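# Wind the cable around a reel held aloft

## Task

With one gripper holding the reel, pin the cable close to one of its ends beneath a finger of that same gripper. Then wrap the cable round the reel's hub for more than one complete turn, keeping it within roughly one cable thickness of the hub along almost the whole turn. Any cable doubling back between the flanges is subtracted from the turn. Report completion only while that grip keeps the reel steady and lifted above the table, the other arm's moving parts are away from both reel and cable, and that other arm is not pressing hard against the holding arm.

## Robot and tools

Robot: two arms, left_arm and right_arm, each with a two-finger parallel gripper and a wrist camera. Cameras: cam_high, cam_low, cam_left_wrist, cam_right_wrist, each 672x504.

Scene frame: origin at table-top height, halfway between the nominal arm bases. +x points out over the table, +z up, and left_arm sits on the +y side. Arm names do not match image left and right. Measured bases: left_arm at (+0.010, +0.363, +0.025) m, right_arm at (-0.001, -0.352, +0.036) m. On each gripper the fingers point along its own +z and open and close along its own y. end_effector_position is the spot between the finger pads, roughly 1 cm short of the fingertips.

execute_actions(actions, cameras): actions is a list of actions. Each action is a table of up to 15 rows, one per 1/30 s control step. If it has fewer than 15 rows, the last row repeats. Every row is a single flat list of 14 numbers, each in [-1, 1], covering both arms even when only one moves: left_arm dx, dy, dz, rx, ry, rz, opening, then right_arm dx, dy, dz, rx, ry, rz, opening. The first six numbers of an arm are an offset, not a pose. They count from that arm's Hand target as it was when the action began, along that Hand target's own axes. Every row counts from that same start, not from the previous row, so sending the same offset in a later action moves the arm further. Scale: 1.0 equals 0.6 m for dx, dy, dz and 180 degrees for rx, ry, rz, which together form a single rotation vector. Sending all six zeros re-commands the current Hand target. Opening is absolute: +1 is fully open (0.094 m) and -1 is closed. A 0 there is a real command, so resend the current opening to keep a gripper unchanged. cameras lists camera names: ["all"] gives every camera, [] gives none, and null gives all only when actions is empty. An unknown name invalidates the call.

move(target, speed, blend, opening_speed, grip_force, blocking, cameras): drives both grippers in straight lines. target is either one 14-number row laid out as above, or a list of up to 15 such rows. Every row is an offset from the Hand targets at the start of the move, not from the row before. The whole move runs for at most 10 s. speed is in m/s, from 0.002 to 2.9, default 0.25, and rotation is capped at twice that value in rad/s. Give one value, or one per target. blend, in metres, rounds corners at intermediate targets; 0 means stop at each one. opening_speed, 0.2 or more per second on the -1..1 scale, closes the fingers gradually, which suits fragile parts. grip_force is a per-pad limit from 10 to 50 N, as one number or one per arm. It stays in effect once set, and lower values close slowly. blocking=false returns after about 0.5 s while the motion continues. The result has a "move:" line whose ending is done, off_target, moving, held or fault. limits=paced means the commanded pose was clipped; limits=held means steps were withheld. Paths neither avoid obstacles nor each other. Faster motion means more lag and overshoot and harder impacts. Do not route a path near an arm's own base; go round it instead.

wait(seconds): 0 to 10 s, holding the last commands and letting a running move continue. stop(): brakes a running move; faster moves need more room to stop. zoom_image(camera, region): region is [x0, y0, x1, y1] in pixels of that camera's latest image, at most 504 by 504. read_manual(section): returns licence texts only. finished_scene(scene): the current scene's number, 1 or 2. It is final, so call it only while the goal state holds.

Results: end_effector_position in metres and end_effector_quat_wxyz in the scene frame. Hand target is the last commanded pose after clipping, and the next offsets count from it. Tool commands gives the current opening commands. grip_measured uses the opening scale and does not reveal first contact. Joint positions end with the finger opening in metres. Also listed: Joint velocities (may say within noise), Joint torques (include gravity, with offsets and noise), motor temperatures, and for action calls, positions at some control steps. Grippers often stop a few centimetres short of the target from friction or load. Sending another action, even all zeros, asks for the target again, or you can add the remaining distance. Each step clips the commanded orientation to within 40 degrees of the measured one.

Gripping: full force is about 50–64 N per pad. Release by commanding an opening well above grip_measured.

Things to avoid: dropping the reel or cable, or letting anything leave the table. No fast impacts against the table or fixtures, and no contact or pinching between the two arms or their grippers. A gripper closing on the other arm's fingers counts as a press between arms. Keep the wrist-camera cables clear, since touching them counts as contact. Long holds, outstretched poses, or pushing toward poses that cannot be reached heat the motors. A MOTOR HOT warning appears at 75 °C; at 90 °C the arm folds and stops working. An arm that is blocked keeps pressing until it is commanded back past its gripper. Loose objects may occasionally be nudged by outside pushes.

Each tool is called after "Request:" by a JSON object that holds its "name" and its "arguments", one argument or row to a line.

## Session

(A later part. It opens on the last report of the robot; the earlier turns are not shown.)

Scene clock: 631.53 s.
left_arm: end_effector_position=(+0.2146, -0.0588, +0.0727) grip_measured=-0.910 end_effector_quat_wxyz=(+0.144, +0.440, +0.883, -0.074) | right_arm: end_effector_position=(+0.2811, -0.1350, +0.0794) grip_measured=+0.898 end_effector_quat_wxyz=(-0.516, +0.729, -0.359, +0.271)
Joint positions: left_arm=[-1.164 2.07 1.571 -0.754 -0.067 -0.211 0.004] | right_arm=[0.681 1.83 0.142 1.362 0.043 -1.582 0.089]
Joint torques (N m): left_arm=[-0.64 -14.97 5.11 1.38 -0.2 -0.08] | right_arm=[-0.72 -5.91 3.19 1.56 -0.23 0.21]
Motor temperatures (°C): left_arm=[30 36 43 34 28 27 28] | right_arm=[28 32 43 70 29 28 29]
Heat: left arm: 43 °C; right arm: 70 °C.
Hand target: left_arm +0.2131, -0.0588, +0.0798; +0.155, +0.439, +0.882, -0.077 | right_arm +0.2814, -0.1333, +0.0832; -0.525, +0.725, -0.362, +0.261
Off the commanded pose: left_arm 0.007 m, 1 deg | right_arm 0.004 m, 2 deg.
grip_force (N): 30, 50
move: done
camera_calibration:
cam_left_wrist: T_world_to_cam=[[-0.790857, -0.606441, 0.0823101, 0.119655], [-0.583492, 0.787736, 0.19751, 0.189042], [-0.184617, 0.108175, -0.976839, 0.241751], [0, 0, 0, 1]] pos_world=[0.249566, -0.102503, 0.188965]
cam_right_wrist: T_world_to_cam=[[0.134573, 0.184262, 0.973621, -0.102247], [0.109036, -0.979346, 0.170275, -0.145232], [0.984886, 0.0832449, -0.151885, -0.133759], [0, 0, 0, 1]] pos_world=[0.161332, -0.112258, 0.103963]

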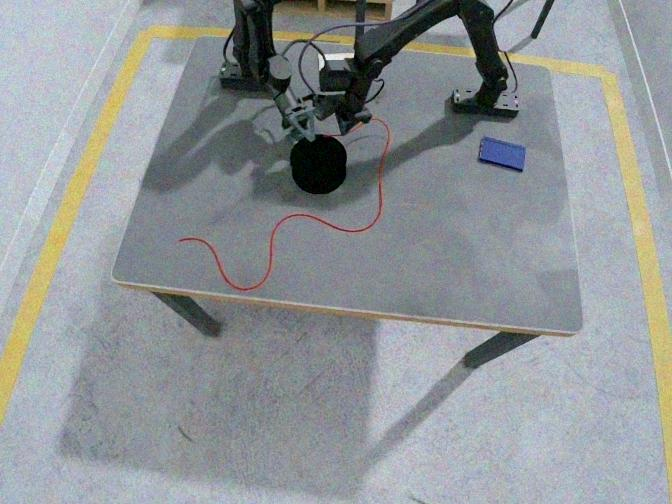

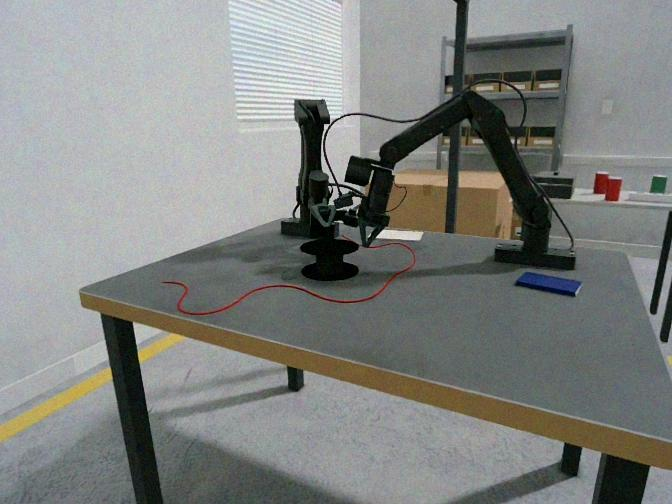

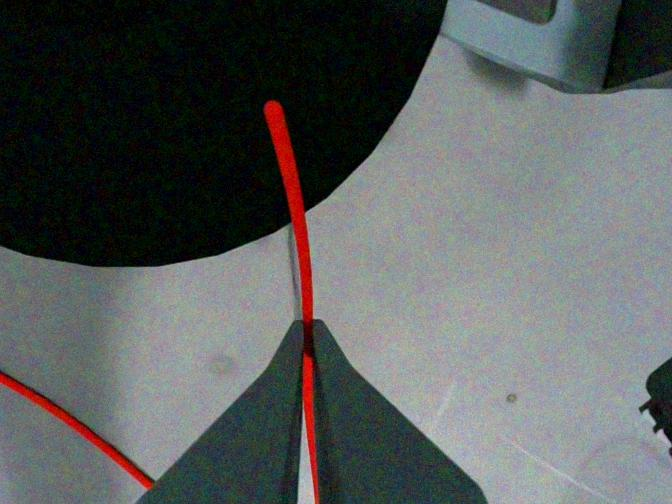

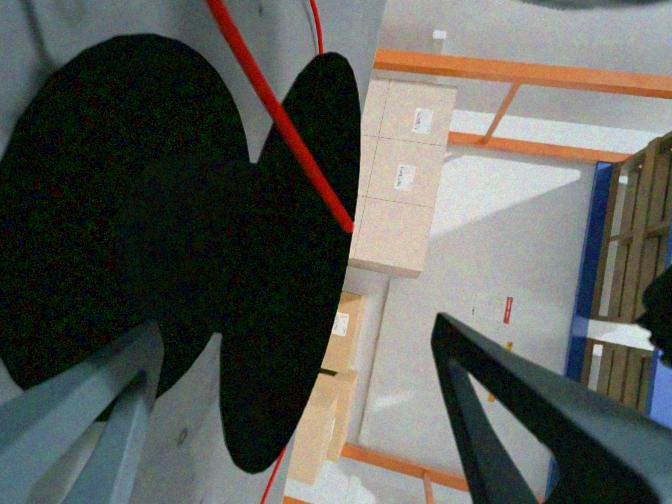

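Request:
{"name": "move", "arguments": {
  "target": [-0.0737,0,0.0268,0,0,0,-1, 0,0,0,0,0,0,0.9],
  "speed": 0.08,
  "cameras": ["cam_left_wrist","cam_right_wrist"]
}}

Scene clock: 650.27 s.
left_arm: end_effector_position=(+0.2357, -0.0971, +0.0876) grip_measured=-0.910 end_effector_quat_wxyz=(+0.160, +0.440, +0.880, -0.085) | right_arm: end_effector_position=(+0.2811, -0.1350, +0.0794) grip_measured=+0.898 end_effector_quat_wxyz=(-0.516, +0.729, -0.359, +0.271)
Joint positions: left_arm=[-1.157 2.195 1.813 -0.829 -0.067 -0.201 0.004] | right_arm=[0.681 1.83 0.142 1.362 0.043 -1.582 0.089]
Joint torques (N m): left_arm=[0.81 -11.52 8.61 1.26 -0.11 0.05] | right_arm=[-0.8 -5.78 3.21 1.57 -0.21 0.2]
Motor temperatures (°C): left_arm=[30 38 42 35 28 27 28] | right_arm=[28 32 43 69 29 28 28]
Heat: left arm: 42 °C; right arm: 69 °C.
Hand target: left_arm +0.2414, -0.0964, +0.0798; +0.155, +0.439, +0.882, -0.077 | right_arm +0.2814, -0.1333, +0.0832; -0.525, +0.725, -0.362, +0.261
Off the commanded pose: left_arm 0.010 m, 1 deg | right_arm 0.004 m, 2 deg.
grip_force (N): 30, 50
move: done
camera_calibration:
cam_left_wrist: T_world_to_cam=[[-0.794128, -0.601264, 0.0885547, 0.112559], [-0.58493, 0.795706, 0.157189, 0.233297], [-0.164976, 0.0730298, -0.98359, 0.256814], [0, 0, 0, 1]] pos_world=[0.268217, -0.136713, 0.20596]
cam_right_wrist: T_world_to_cam=[[0.134573, 0.184262, 0.973621, -0.102247], [0.109036, -0.979346, 0.170275, -0.145232], [0.984886, 0.0832449, -0.151885, -0.133759], [0, 0, 0, 1]] pos_world=[0.161332, -0.112258, 0.103963]
Images, in order (width x height): cam_left_wrist 672x504, cam_right_wrist 672x504.

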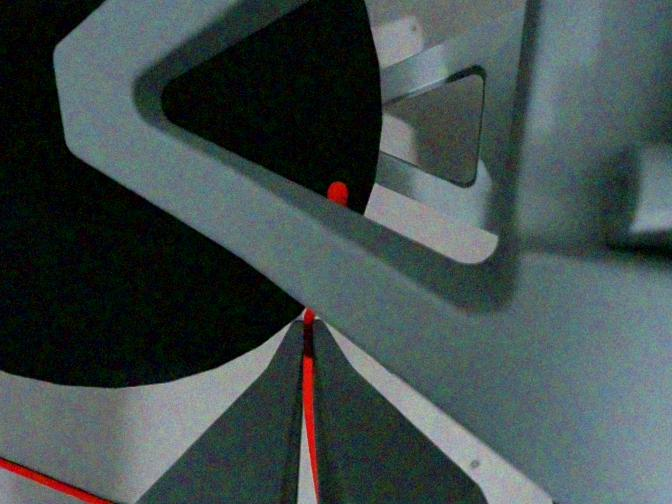

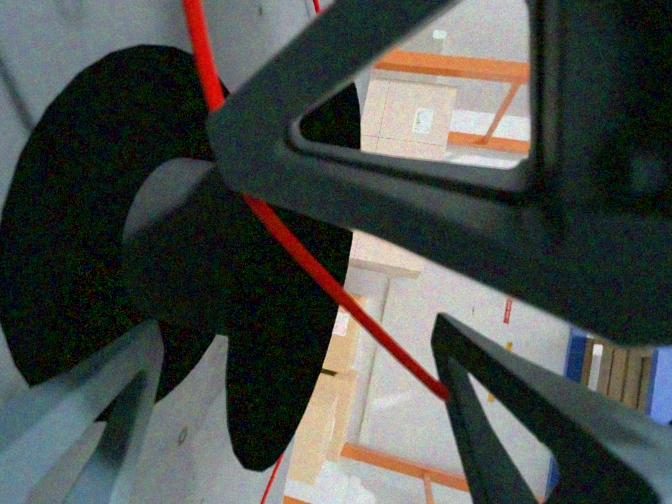

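Request:
{"name": "move", "arguments": {
  "target": [0.0005,0,0.0241,0,0,0,-1, 0,0,0,0,0,0,0.8],
  "speed": 0.05,
  "cameras": ["cam_left_wrist","cam_right_wrist"]
}}

Scene clock: 666.23 s.
left_arm: end_effector_position=(+0.2352, -0.0963, +0.0732) grip_measured=-0.910 end_effector_quat_wxyz=(+0.150, +0.442, +0.881, -0.078) | right_arm: end_effector_position=(+0.2811, -0.1349, +0.0794) grip_measured=+0.802 end_effector_quat_wxyz=(-0.516, +0.729, -0.359, +0.270)
Joint positions: left_arm=[-1.156 2.225 1.813 -0.825 -0.065 -0.199 0.004] | right_arm=[0.681 1.83 0.142 1.362 0.042 -1.582 0.085]
Joint torques (N m): left_arm=[0.94 -11.71 7.86 1.5 -0.14 0.06] | right_arm=[-0.95 -6.08 2.95 1.54 -0.2 0.21]
Motor temperatures (°C): left_arm=[30 41 41 34 28 27 28] | right_arm=[27 32 43 68 29 28 28]
Heat: left arm: 41 °C; right arm: 68 °C.
Hand target: left_arm +0.2443, -0.1001, +0.0661; +0.155, +0.439, +0.882, -0.077 | right_arm +0.2814, -0.1333, +0.0832; -0.525, +0.725, -0.362, +0.261
Off the commanded pose: left_arm 0.012 m, 1 deg | right_arm 0.004 m, 2 deg.
grip_force (N): 30, 50
move: off_target (left_arm)
camera_calibration:
cam_left_wrist: T_world_to_cam=[[-0.794319, -0.601653, 0.084084, 0.114192], [-0.58128, 0.792945, 0.182624, 0.231525], [-0.17655, 0.0961853, -0.979581, 0.247297], [0, 0, 0, 1]] pos_world=[0.268946, -0.138669, 0.190364]
cam_right_wrist: T_world_to_cam=[[0.134633, 0.184224, 0.97362, -0.102247], [0.109346, -0.979327, 0.170184, -0.145259], [0.984844, 0.0835492, -0.151994, -0.133608], [0, 0, 0, 1]] pos_world=[0.161232, -0.112257, 0.103963]
Images, in order (width x height): cam_left_wrist 672x504, cam_right_wrist 672x504.

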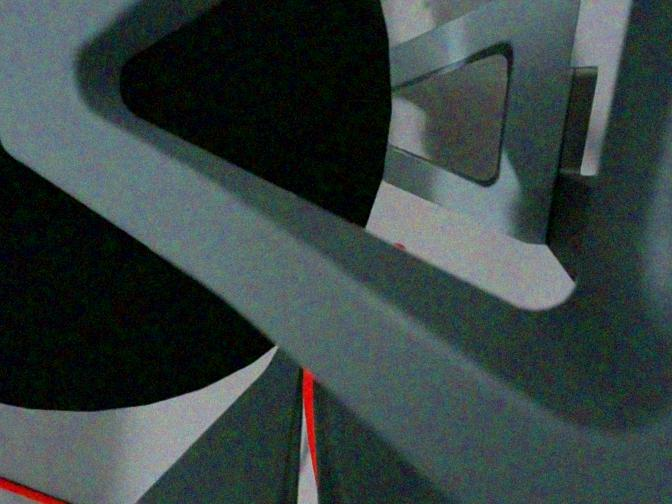

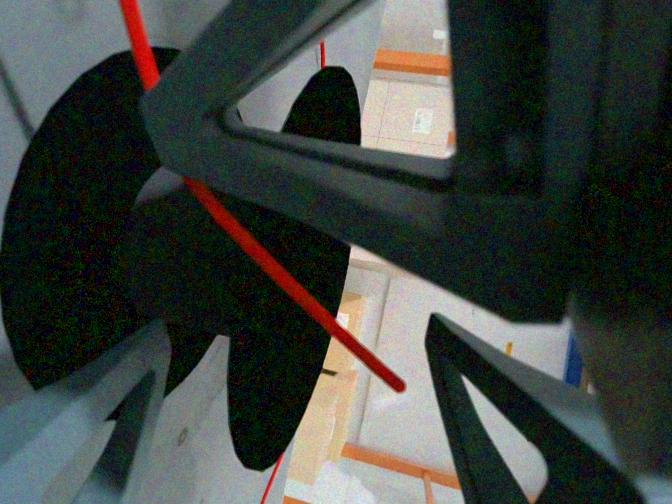

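Request:
{"name": "move", "arguments": {
  "target": [0,0.0250,0,0,0,0,-1, 0,0,0,0,0,0,0.8],
  "speed": 0.05,
  "cameras": ["cam_left_wrist","cam_right_wrist"]
}}

Scene clock: 684.20 s.
left_arm: end_effector_position=(+0.2517, -0.0905, +0.0740) grip_measured=-0.910 end_effector_quat_wxyz=(+0.155, +0.439, +0.881, -0.078) | right_arm: end_effector_position=(+0.2811, -0.1349, +0.0794) grip_measured=+0.802 end_effector_quat_wxyz=(-0.516, +0.729, -0.359, +0.270)
Joint positions: left_arm=[-1.121 2.225 1.813 -0.815 -0.06 -0.169 0.004] | right_arm=[0.681 1.83 0.142 1.362 0.042 -1.582 0.085]
Joint torques (N m): left_arm=[0.58 -12.71 6.42 1.52 -0.08 0.05] | right_arm=[-0.7 -6.08 3.14 1.58 -0.2 0.23]
Motor temperatures (°C): left_arm=[30 42 41 35 28 27 28] | right_arm=[27 32 42 68 29 28 28]
Heat: left arm: 42 °C; right arm: 68 °C.
Hand target: left_arm +0.2562, -0.0911, +0.0661; +0.155, +0.439, +0.882, -0.077 | right_arm +0.2814, -0.1333, +0.0832; -0.525, +0.725, -0.362, +0.261
Off the commanded pose: left_arm 0.009 m, 0 deg | right_arm 0.004 m, 2 deg.
grip_force (N): 30, 50
move: done
camera_calibration:
cam_left_wrist: T_world_to_cam=[[-0.791517, -0.605824, 0.0804903, 0.130021], [-0.587334, 0.790456, 0.173836, 0.238375], [-0.168938, 0.0903194, -0.98148, 0.248059], [0, 0, 0, 1]] pos_world=[0.284826, -0.132059, 0.191561]
cam_right_wrist: T_world_to_cam=[[0.134633, 0.184224, 0.97362, -0.102247], [0.109346, -0.979327, 0.170184, -0.145259], [0.984844, 0.0835492, -0.151994, -0.133608], [0, 0, 0, 1]] pos_world=[0.161232, -0.112257, 0.103963]
Images, in order (width x height): cam_left_wrist 672x504, cam_right_wrist 672x504.

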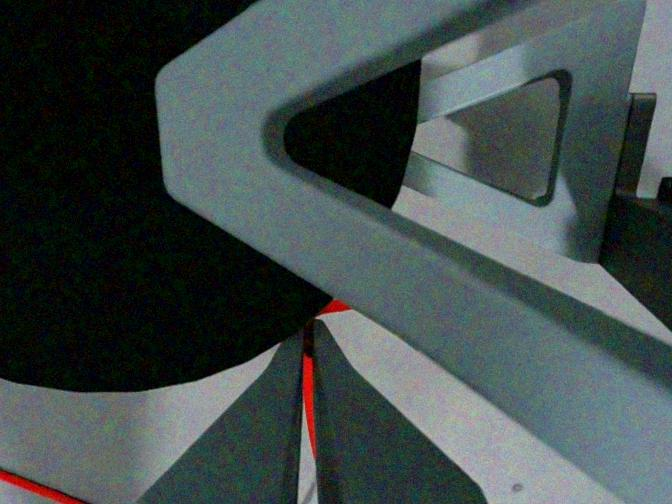

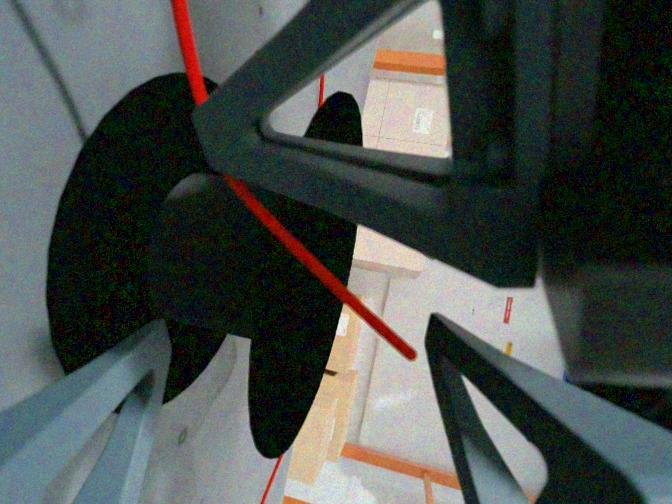

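Request:
{"name": "move", "arguments": {
  "target": [
    [-0.0171,0,-0.047,0,0,0,-1, 0,0,0,0,0,0,0.8],
    [-0.0171,0.0333,-0.047,0,0.078,0,-1, 0,0,0.02,0,0,0,0.45]
  ],
  "speed": 0.06,
  "cameras": ["cam_left_wrist","cam_right_wrist"]
}}

Scene clock: 705.23 s.
left_arm: end_effector_position=(+0.2700, -0.0801, +0.1065) grip_measured=-0.910 end_effector_quat_wxyz=(+0.058, +0.444, +0.894, -0.026) | right_arm: end_effector_position=(+0.2890, -0.1290, +0.0821) grip_measured=+0.452 end_effector_quat_wxyz=(-0.522, +0.725, -0.357, +0.273)
Joint positions: left_arm=[-1.066 2.541 2.552 -1.456 -0.02 -0.124 0.004] | right_arm=[0.68 1.848 0.177 1.36 0.041 -1.582 0.068]
Joint torques (N m): left_arm=[0.58 -13.11 8.1 0.81 0.04 0.07] | right_arm=[-0.66 -3.75 4.11 1.59 -0.23 0.16]
Motor temperatures (°C): left_arm=[30 44 41 35 28 27 28] | right_arm=[27 32 42 67 29 28 28]
Heat: left arm: 44 °C; right arm: 67 °C.
Hand target: left_arm +0.2722, -0.0791, +0.0961; +0.046, +0.445, +0.894, -0.023 | right_arm +0.2904, -0.1264, +0.0794; -0.525, +0.725, -0.362, +0.261
Off the commanded pose: left_arm 0.011 m, 1 deg | right_arm 0.004 m, 2 deg.
grip_force (N): 30, 50
move: off_target (left_arm)
camera_calibration:
cam_left_wrist: T_world_to_cam=[[-0.780157, -0.62147, 0.0716231, 0.144788], [-0.552822, 0.738473, 0.386063, 0.199147], [-0.292819, 0.261595, -0.919688, 0.322709], [0, 0, 0, 1]] pos_world=[0.317545, -0.141502, 0.209538]
cam_right_wrist: T_world_to_cam=[[0.123856, 0.175018, 0.976744, -0.105408], [0.107068, -0.980933, 0.162192, -0.139747], [0.986507, 0.08449, -0.140234, -0.142832], [0, 0, 0, 1]] pos_world=[0.168923, -0.106566, 0.105593]
Images, in order (width x height): cam_left_wrist 672x504, cam_right_wrist 672x504.

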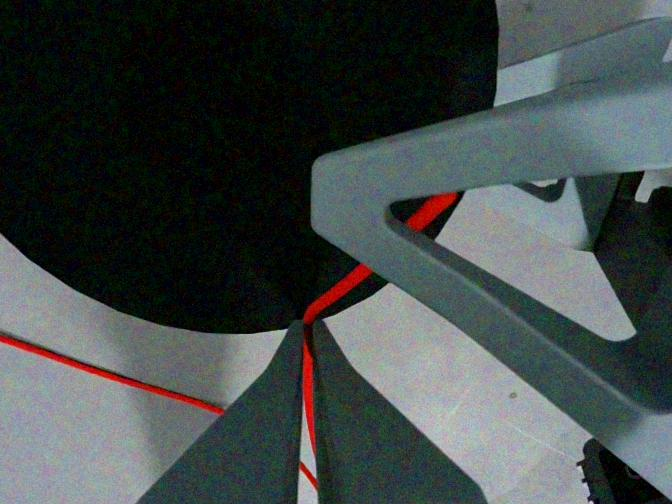

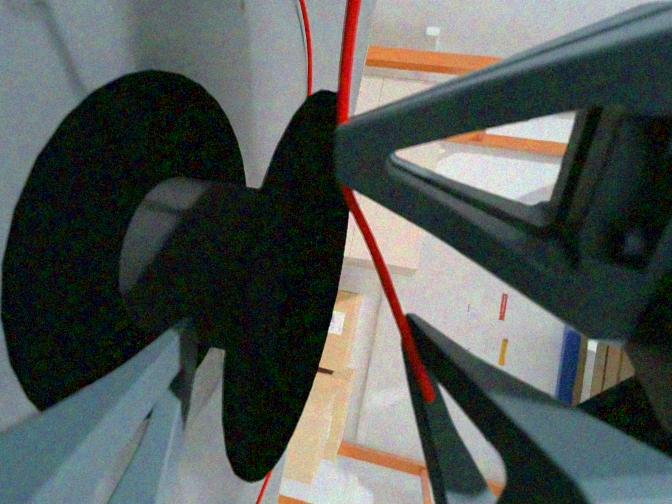

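Request:
{"name": "move", "arguments": {
  "target": [0,0,0,0,0,0,-1, 0,0,0,0,0,0,-1],
  "speed": 0.06,
  "opening_speed": 0.7,
  "cameras": ["all"]
}}

Scene clock: 715.90 s.
left_arm: end_effector_position=(+0.2718, -0.0777, +0.1095) grip_measured=-0.910 end_effector_quat_wxyz=(+0.058, +0.443, +0.895, -0.025) | right_arm: end_effector_position=(+0.2930, -0.1258, +0.0898) grip_measured=-0.881 end_effector_quat_wxyz=(-0.534, +0.716, -0.353, +0.278)
Joint positions: left_arm=[-1.061 2.541 2.564 -1.47 -0.023 -0.124 0.004] | right_arm=[0.678 1.852 0.188 1.384 0.038 -1.582 0.006]
Joint torques (N m): left_arm=[0.29 -13.12 7.19 0.92 0.09 0.06] | right_arm=[-0.65 -4 2.86 1.43 -0.2 0.19]
Motor temperatures (°C): left_arm=[30 42 42 34 28 27 28] | right_arm=[27 32 42 67 29 28 28]
Heat: left arm: 42 °C; right arm: 67 °C.
Hand target: left_arm +0.2722, -0.0790, +0.0960; +0.046, +0.445, +0.894, -0.022 | right_arm +0.2904, -0.1264, +0.0795; -0.525, +0.725, -0.362, +0.261
Off the commanded pose: left_arm 0.014 m, 1 deg | right_arm 0.011 m, 3 deg.
grip_force (N): 30, 50
move: off_target (left_arm, right_arm)
camera_calibration:
cam_left_wrist: T_world_to_cam=[[-0.77767, -0.624942, 0.0683817, 0.146819], [-0.556648, 0.735044, 0.387109, 0.19785], [-0.292184, 0.262979, -0.919495, 0.32525], [0, 0, 0, 1]] pos_world=[0.319342, -0.139209, 0.212437]
cam_right_wrist: T_world_to_cam=[[0.0991375, 0.15551, 0.982847, -0.109681], [0.104865, -0.983846, 0.145091, -0.136436], [0.989533, 0.0886821, -0.113844, -0.148774], [0, 0, 0, 1]] pos_world=[0.172398, -0.103982, 0.110658]

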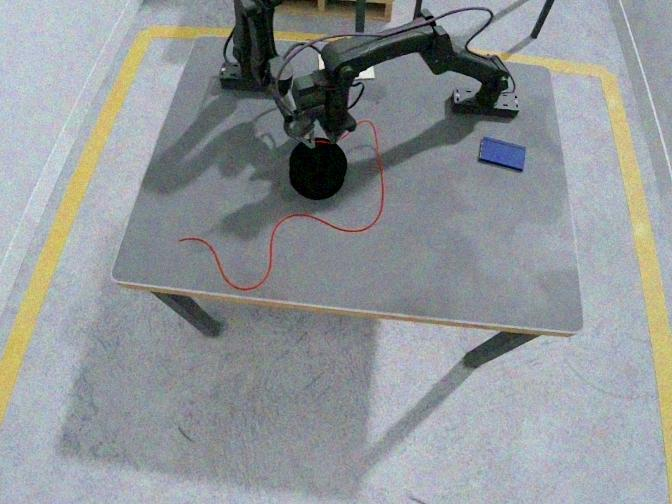

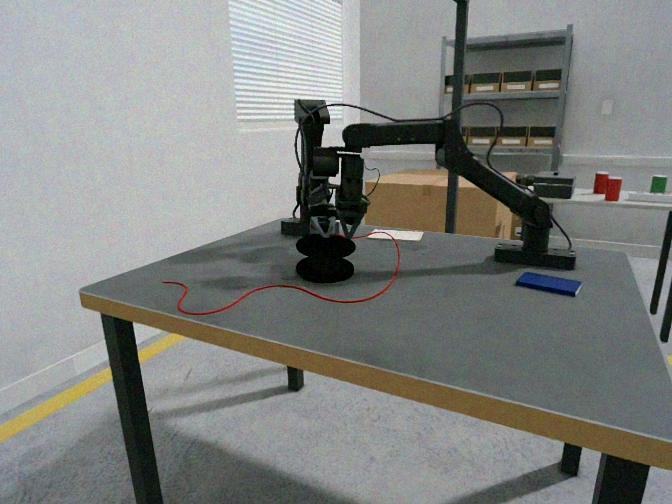

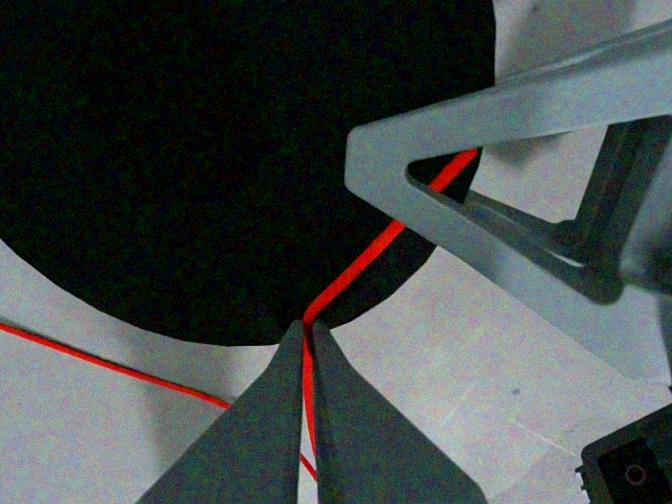

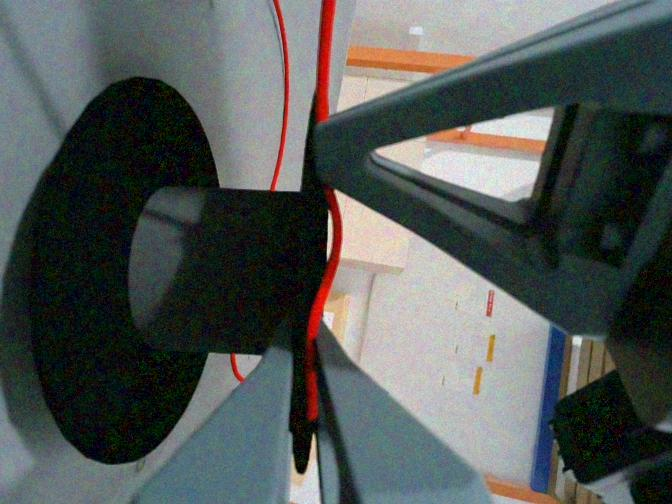

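Request:
{"name": "move", "arguments": {
  "target": [
    [0,0,0,0,0,0,-0.905, 0,0,0,0,0,0,-1],
    [0.1175,0.2067,0.0312,0.011,0.033,0.2056,-0.905, 0,0,0,0,0,0,-1],
    [0.3893,0.7638,0.0445,0.016,0.033,0.3056,-0.905, 0,0,0,0,0,0,-1]
  ],
  "speed": 0.1,
  "blend": [0,0.03,0],
  "cameras": ["all"]
}}

Scene clock: 807.77 s.
left_arm: end_effector_position=(+0.5023, +0.3819, +0.0571) grip_measured=-0.903 end_effector_quat_wxyz=(+0.005, +0.805, +0.593, +0.018) | right_arm: end_effector_position=(+0.2901, -0.1134, +0.0947) grip_measured=-0.895 end_effector_quat_wxyz=(-0.549, +0.719, -0.335, +0.263)
Joint positions: left_arm=[0.016 2.504 2.291 -1.324 -0.013 1.904 0.005] | right_arm=[0.688 1.852 0.205 1.385 -0.005 -1.584 0.005]
Joint torques (N m): left_arm=[-0.1 -12.75 7.9 0.58 0 0.11] | right_arm=[-1.32 -4.22 1.65 1.39 0.3 0.24]
Motor temperatures (°C): left_arm=[30 42 41 33 28 27 28] | right_arm=[27 31 41 62 29 28 30]
Heat: left arm: 42 °C; right arm: 62 °C.
Hand target: left_arm +0.4992, +0.3804, +0.0460; -0.004, +0.809, +0.588, +0.002 | right_arm +0.2905, -0.1264, +0.0796; -0.525, +0.725, -0.362, +0.261
Off the commanded pose: left_arm 0.012 m, 2 deg | right_arm 0.020 m, 4 deg.
grip_force (N): 30, 50
move: off_target (left_arm, right_arm)
camera_calibration:
cam_left_wrist: T_world_to_cam=[[-0.96409, 0.262123, 0.0426967, 0.373273], [0.245481, 0.818195, 0.5199, -0.433622], [0.101343, 0.511711, -0.853159, -0.072854], [0, 0, 0, 1]] pos_world=[0.473698, 0.294224, 0.147346]
cam_right_wrist: T_world_to_cam=[[0.0842335, 0.141755, 0.986311, -0.113675], [0.154748, -0.979681, 0.127587, -0.136939], [0.984357, 0.141883, -0.104458, -0.139751], [0, 0, 0, 1]] pos_world=[0.168331, -0.098214, 0.114992]

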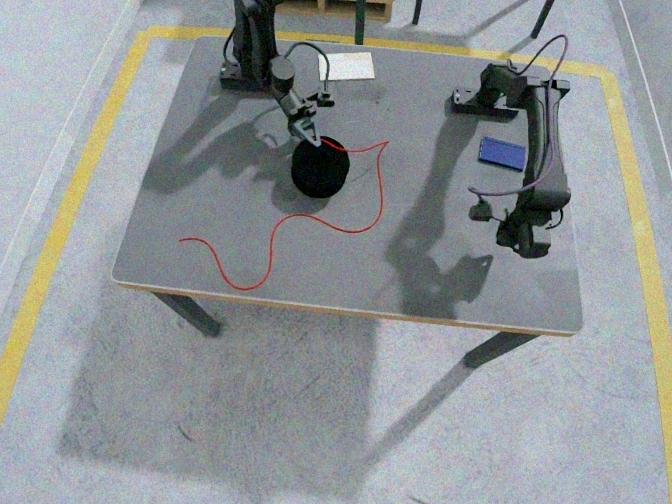

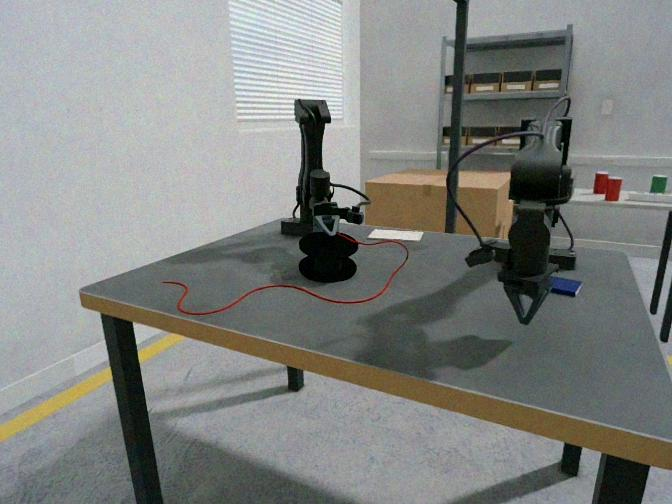

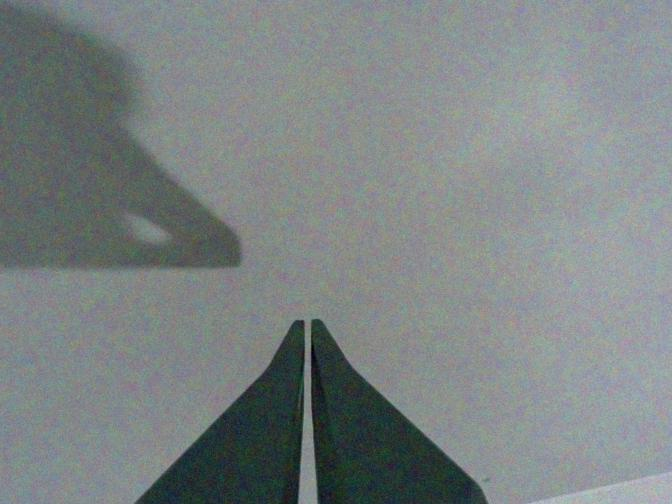

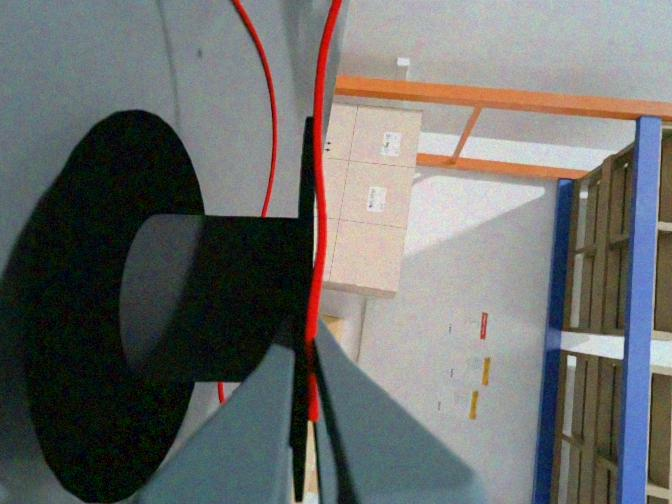

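Request:
{"name": "execute_actions", "arguments": {
  "actions": []
}}

Scene clock: 828.37 s.
left_arm: end_effector_position=(+0.5022, +0.3819, +0.0571) grip_measured=-0.903 end_effector_quat_wxyz=(+0.004, +0.805, +0.593, +0.018) | right_arm: end_effector_position=(+0.2901, -0.1134, +0.0947) grip_measured=-0.895 end_effector_quat_wxyz=(-0.549, +0.719, -0.335, +0.263)
Joint positions: left_arm=[0.016 2.504 2.291 -1.324 -0.013 1.904 0.005] | right_arm=[0.688 1.852 0.205 1.385 -0.005 -1.584 0.005]
Joint velocities: within noise
Joint torques (N m): left_arm=[-0.06 -12.78 7.95 0.56 -0.01 0.11] | right_arm=[-1.37 -4.34 1.44 1.45 0.25 0.22]
Motor temperatures (°C): left_arm=[30 46 42 32 28 27 28] | right_arm=[27 31 41 61 29 28 30]
Heat: left arm: 46 °C; right arm: 61 °C.
Hand target: left_arm +0.4992, +0.3804, +0.0460; -0.004, +0.809, +0.588, +0.002 | right_arm +0.2905, -0.1264, +0.0796; -0.525, +0.725, -0.362, +0.261
Tool commands: left_gripper/opening=-0.905 right_gripper/opening=-1.0
Off the commanded pose: left_arm 0.012 m, 2 deg | right_arm 0.020 m, 4 deg.
grip_force (N): 30, 50
camera_calibration:
cam_left_wrist: T_world_to_cam=[[-0.964071, 0.262133, 0.0430425, 0.373211], [0.245679, 0.818209, 0.519784, -0.433703], [0.101035, 0.511683, -0.853213, -0.0726915], [0, 0, 0, 1]] pos_world=[0.473699, 0.294224, 0.147347]
cam_right_wrist: T_world_to_cam=[[0.0842335, 0.141755, 0.986311, -0.113675], [0.154748, -0.979681, 0.127587, -0.136939], [0.984357, 0.141883, -0.104458, -0.139751], [0, 0, 0, 1]] pos_world=[0.168331, -0.098214, 0.114992]

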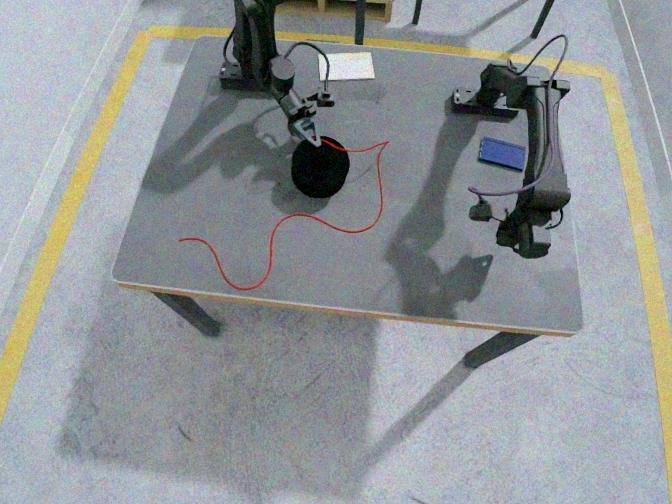

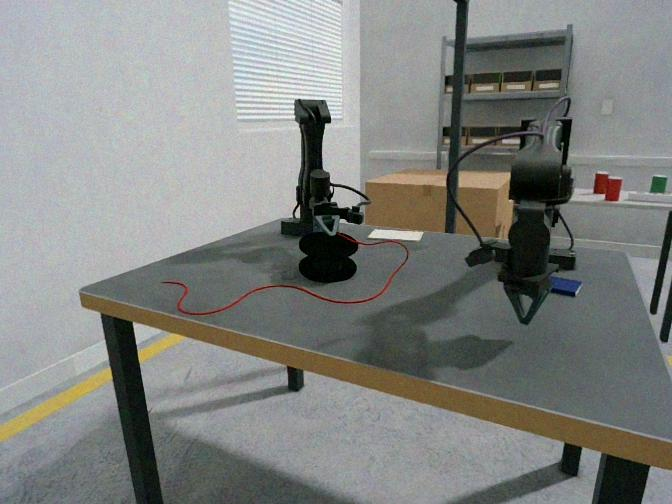

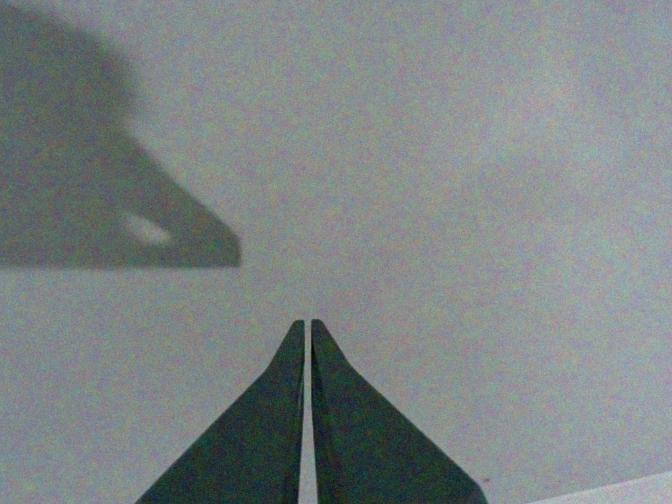

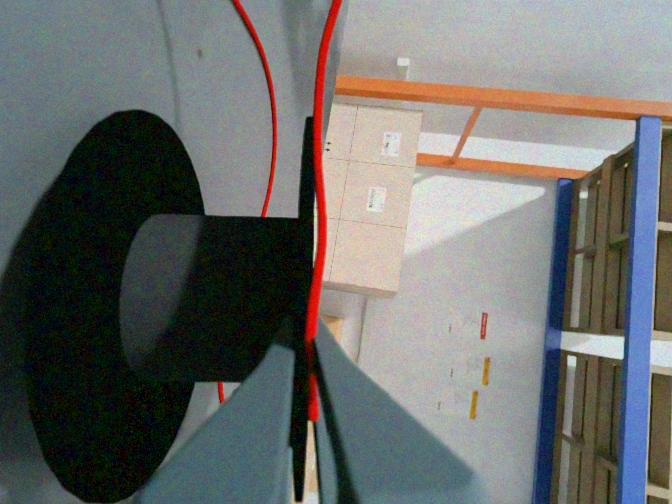

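Request:
{"name": "move", "arguments": {
  "target": [
    [0,0,0,0,0,0,-0.905,-0.0088,-0.1452,-0.0411,0,0,0,-1],
    [0,0,0,0,0,0,-0.905,0.0037,-0.4688,-0.0712,-0.1812,0.1818,0.4753,-1]
  ],
  "blend": [0.03,0],
  "speed": 0.2,
  "cameras": ["all"]
}}

Scene clock: 974.20 s.
left_arm: end_effector_position=(+0.5022, +0.3819, +0.0571) grip_measured=-0.903 end_effector_quat_wxyz=(+0.004, +0.805, +0.593, +0.018) | right_arm: end_effector_position=(+0.3242, -0.1040, +0.3490) grip_measured=-0.895 end_effector_quat_wxyz=(+0.227, -0.318, +0.918, +0.067)
Joint positions: left_arm=[0.016 2.504 2.291 -1.324 -0.013 1.904 0.005] | right_arm=[0.663 1.896 2.377 -1.573 0.016 -0.014 0.005]
Joint torques (N m): left_arm=[-0.13 -12.85 7.94 0.54 0 0.11] | right_arm=[-0.58 -7.61 8.9 0.99 -0.13 0.2]
Motor temperatures (°C): left_arm=[30 50 43 31 28 27 27] | right_arm=[27 31 41 58 29 28 31]
Heat: left arm: 50 °C; right arm: 58 °C.
Hand target: left_arm +0.4992, +0.3804, +0.0460; -0.004, +0.809, +0.588, +0.002 | right_arm +0.3298, -0.1001, +0.3601; +0.246, -0.306, +0.916, +0.082
Off the commanded pose: left_arm 0.012 m, 2 deg | right_arm 0.013 m, 3 deg.
grip_force (N): 30, 50
move: off_target (left_arm, right_arm)
camera_calibration:
cam_left_wrist: T_world_to_cam=[[-0.964071, 0.262133, 0.0430425, 0.373211], [0.245679, 0.818209, 0.519784, -0.433703], [0.101035, 0.511683, -0.853213, -0.0726915], [0, 0, 0, 1]] pos_world=[0.473699, 0.294224, 0.147347]
cam_right_wrist: T_world_to_cam=[[0.601818, -0.787153, 0.134926, -0.336035], [-0.798122, -0.598831, 0.0663489, 0.204468], [0.0285711, -0.147617, -0.988632, 0.440201], [0, 0, 0, 1]] pos_world=[0.352845, -0.0770883, 0.46697]

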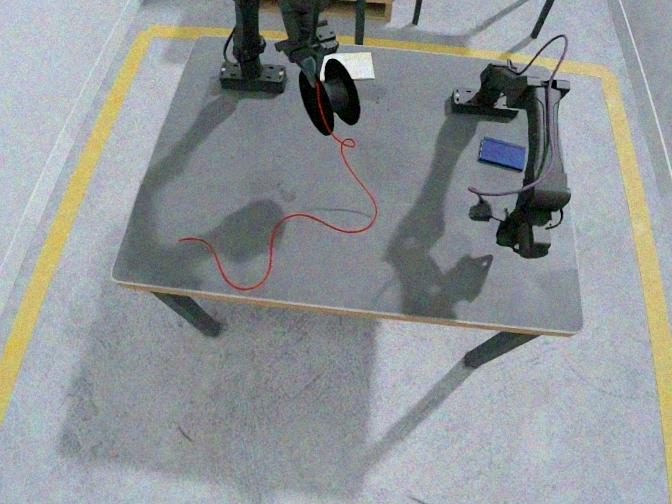

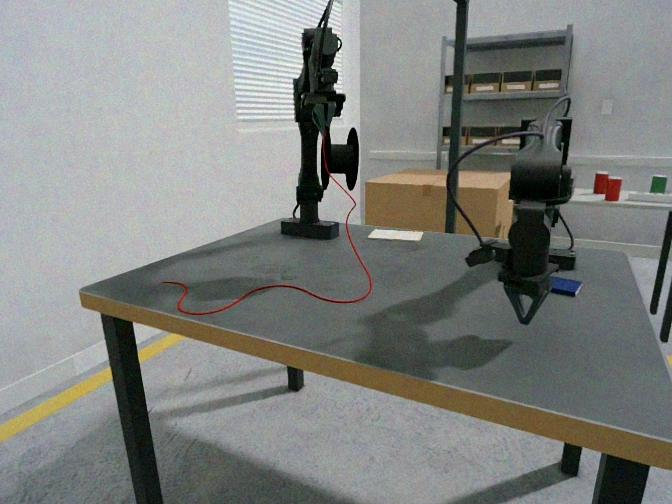

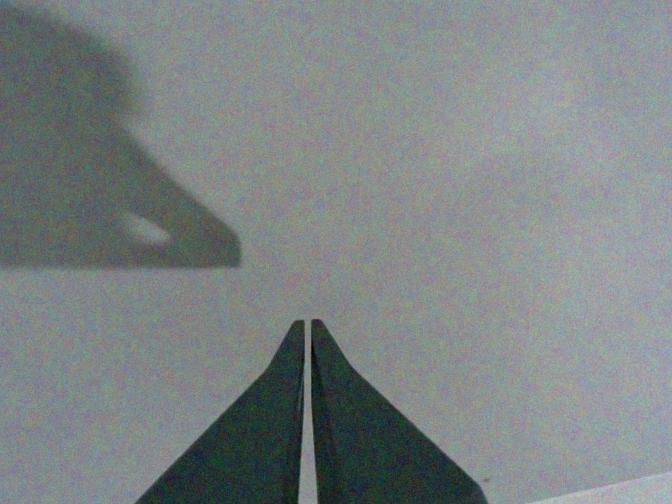

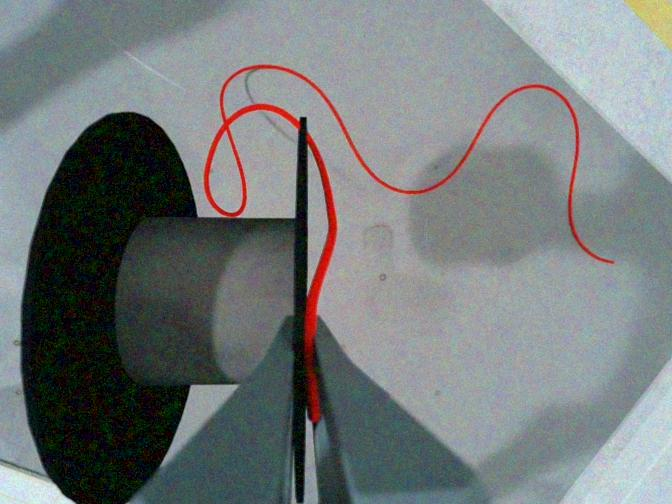

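Request:
{"name": "zoom_image", "arguments": {
  "camera": "cam_high",
  "region": [280, 50, 430, 240]
}}

Request:
{"name": "zoom_image", "arguments": {
  "camera": "cam_low",
  "region": [280, 90, 430, 320]
}}

Scaled by 2.653 from the camera's 672x504 image, which has a finer 960x720 frame.

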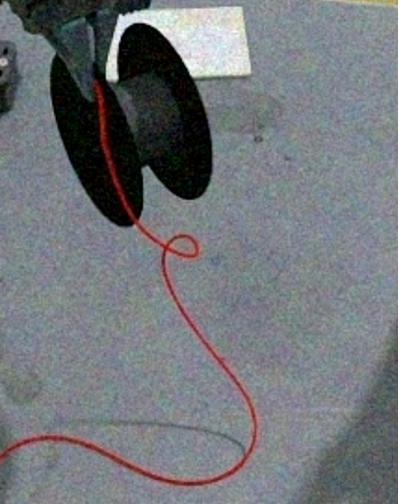

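Scaled by 2.191 from the camera's 672x504 image, which has a finer 960x720 frame.

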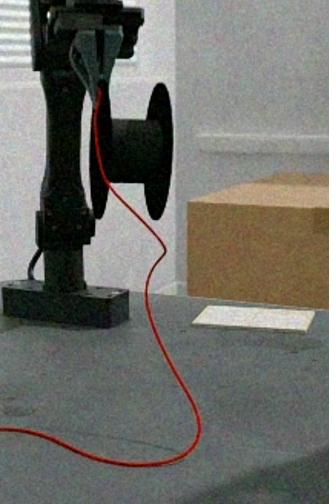

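Request:
{"name": "move", "arguments": {
  "target": [
    [-0.0918,-0.0740,-0.2572,0,0,0,0.3,0,0,0,0,0,0,-1],
    [-0.5303,-0.0997,-0.1772,-0.2908,-0.2627,-0.0671,0.3,0,0,0,0,0,0,-1]
  ],
  "blend": [0.05,0],
  "speed": 0.25,
  "cameras": ["all"]
}}

Scene clock: 1039.60 s.
left_arm: end_effector_position=(+0.3499, +0.0961, +0.1634) grip_measured=+0.298 end_effector_quat_wxyz=(+0.583, +0.599, +0.548, -0.048) | right_arm: end_effector_position=(+0.3241, -0.1041, +0.3489) grip_measured=-0.895 end_effector_quat_wxyz=(+0.227, -0.318, +0.918, +0.067)
Joint positions: left_arm=[-0.529 1.534 0.594 0.593 0.379 0.88 0.061] | right_arm=[0.663 1.896 2.377 -1.574 0.016 -0.014 0.005]
Joint torques (N m): left_arm=[-0.51 -5.57 4.9 2.35 0.09 -0.16] | right_arm=[-0.58 -7.5 9.07 1.03 -0.19 0.25]
Motor temperatures (°C): left_arm=[29 50 43 31 28 27 27] | right_arm=[27 33 44 51 29 28 31]
Heat: left arm: 50 °C; right arm: 51 °C.
Hand target: left_arm +0.3444, +0.0955, +0.1500; +0.570, +0.601, +0.558, -0.059 | right_arm +0.3297, -0.1001, +0.3601; +0.246, -0.306, +0.916, +0.082
Off the commanded pose: left_arm 0.014 m, 2 deg | right_arm 0.013 m, 3 deg.
grip_force (N): 30, 50
move: off_target (left_arm, right_arm)
camera_calibration:
cam_left_wrist: T_world_to_cam=[[-0.765059, -0.243746, -0.596047, 0.380109], [0.0575693, 0.896002, -0.440303, -0.00241326], [0.641381, -0.371172, -0.671462, 0.0457252], [0, 0, 0, 1]] pos_world=[0.261617, 0.111784, 0.256203]
cam_right_wrist: T_world_to_cam=[[0.601951, -0.787048, 0.134947, -0.336089], [-0.798043, -0.598849, 0.0671398, 0.203935], [0.0279704, -0.148108, -0.988576, 0.440237], [0, 0, 0, 1]] pos_world=[0.352744, -0.077189, 0.46687]

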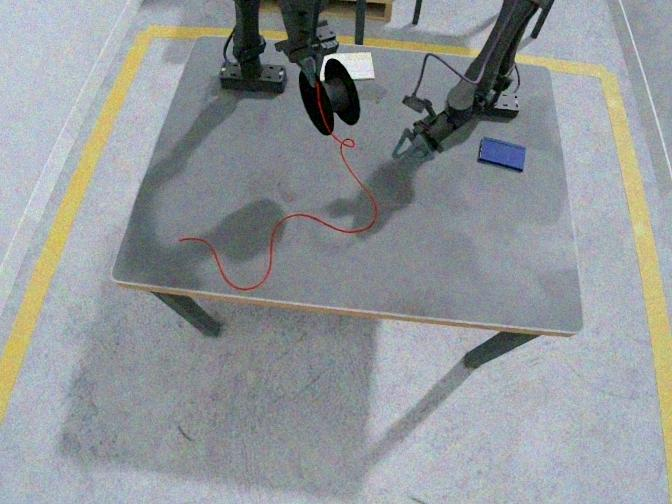

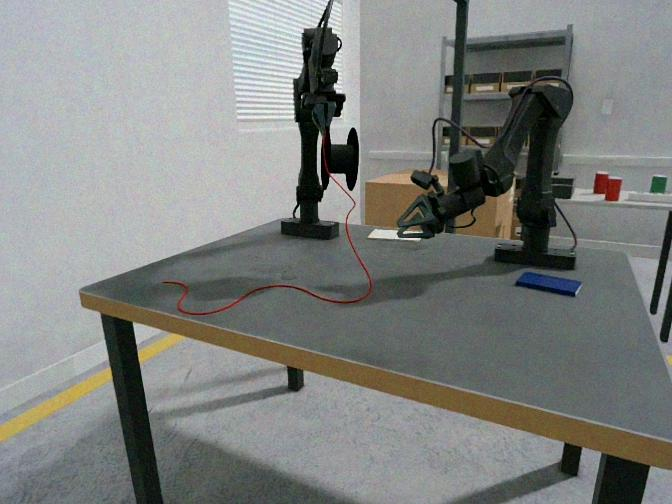

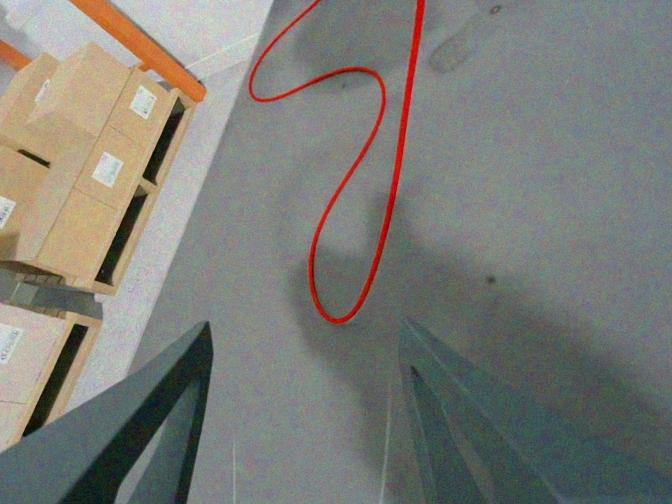

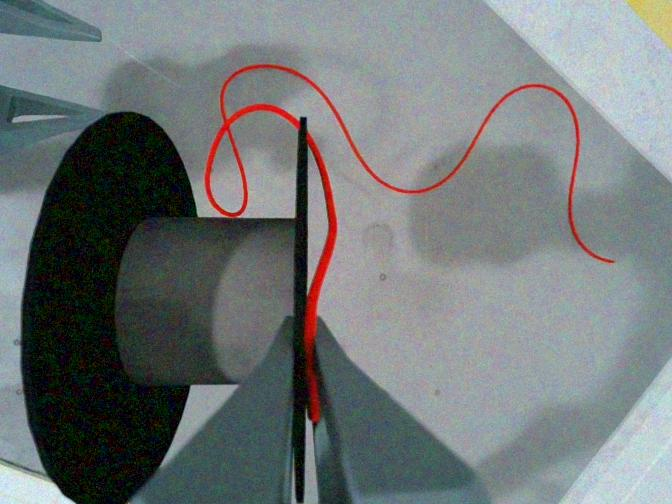

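Request:
{"name": "move", "arguments": {
  "target": [
    [0.0645,-0.0638,0.0630,0,0,0,0.3,0,0,0,0,0,0,-1],
    [0.0638,-0.0637,0.196,0,0,0,0.3,0,0,0,0,0,0,-1]
  ],
  "blend": [0.01,0],
  "speed": 0.15,
  "cameras": ["cam_left_wrist","cam_high"]
}}

Scene clock: 1056.63 s.
left_arm: end_effector_position=(+0.3952, +0.0241, +0.0626) grip_measured=+0.298 end_effector_quat_wxyz=(+0.569, +0.604, +0.555, -0.054) | right_arm: end_effector_position=(+0.3241, -0.1041, +0.3489) grip_measured=-0.895 end_effector_quat_wxyz=(+0.227, -0.318, +0.918, +0.067)
Joint positions: left_arm=[-0.644 2.117 0.828 0.921 0.276 0.838 0.061] | right_arm=[0.663 1.896 2.377 -1.574 0.016 -0.014 0.005]
Joint torques (N m): left_arm=[-0.43 -9.18 6.09 2.45 0.04 -0.16] | right_arm=[-0.72 -7.76 8.91 1 -0.1 0.24]
Motor temperatures (°C): left_arm=[29 45 42 36 28 27 27] | right_arm=[27 33 44 51 29 28 31]
Heat: left arm: 45 °C; right arm: 51 °C.
Hand target: left_arm +0.3969, +0.0199, +0.0588; +0.570, +0.601, +0.558, -0.059 | right_arm +0.3297, -0.1001, +0.3601; +0.246, -0.306, +0.916, +0.082
Off the commanded pose: left_arm 0.006 m, 1 deg | right_arm 0.013 m, 3 deg.
grip_force (N): 30, 50
move: off_target (right_arm)
camera_calibration:
cam_left_wrist: T_world_to_cam=[[-0.78297, -0.230375, -0.577828, 0.342677], [0.0491043, 0.903107, -0.426598, 0.0173933], [0.620118, -0.362388, -0.695794, -0.0680524], [0, 0, 0, 1]] pos_world=[0.309653, 0.0385749, 0.158078]
Images, in order (width x height): cam_high 672x504, cam_left_wrist 672x504.

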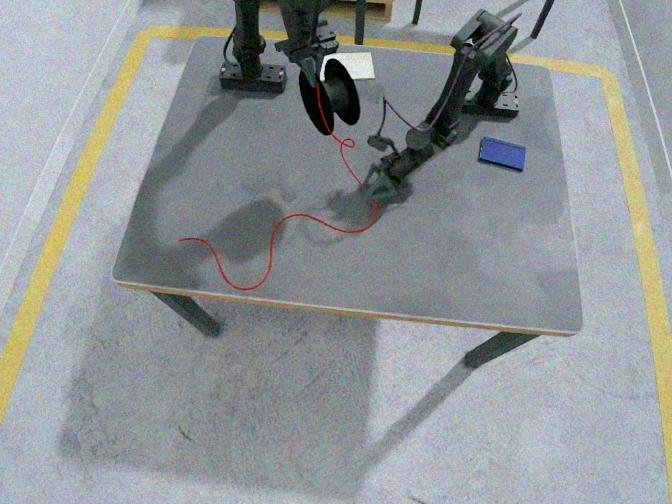

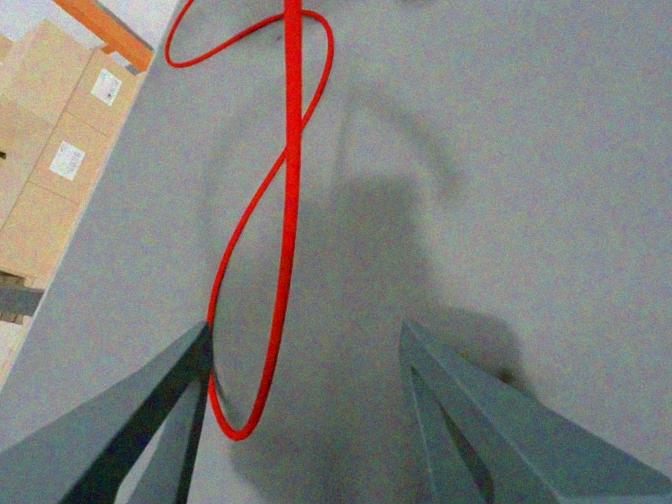

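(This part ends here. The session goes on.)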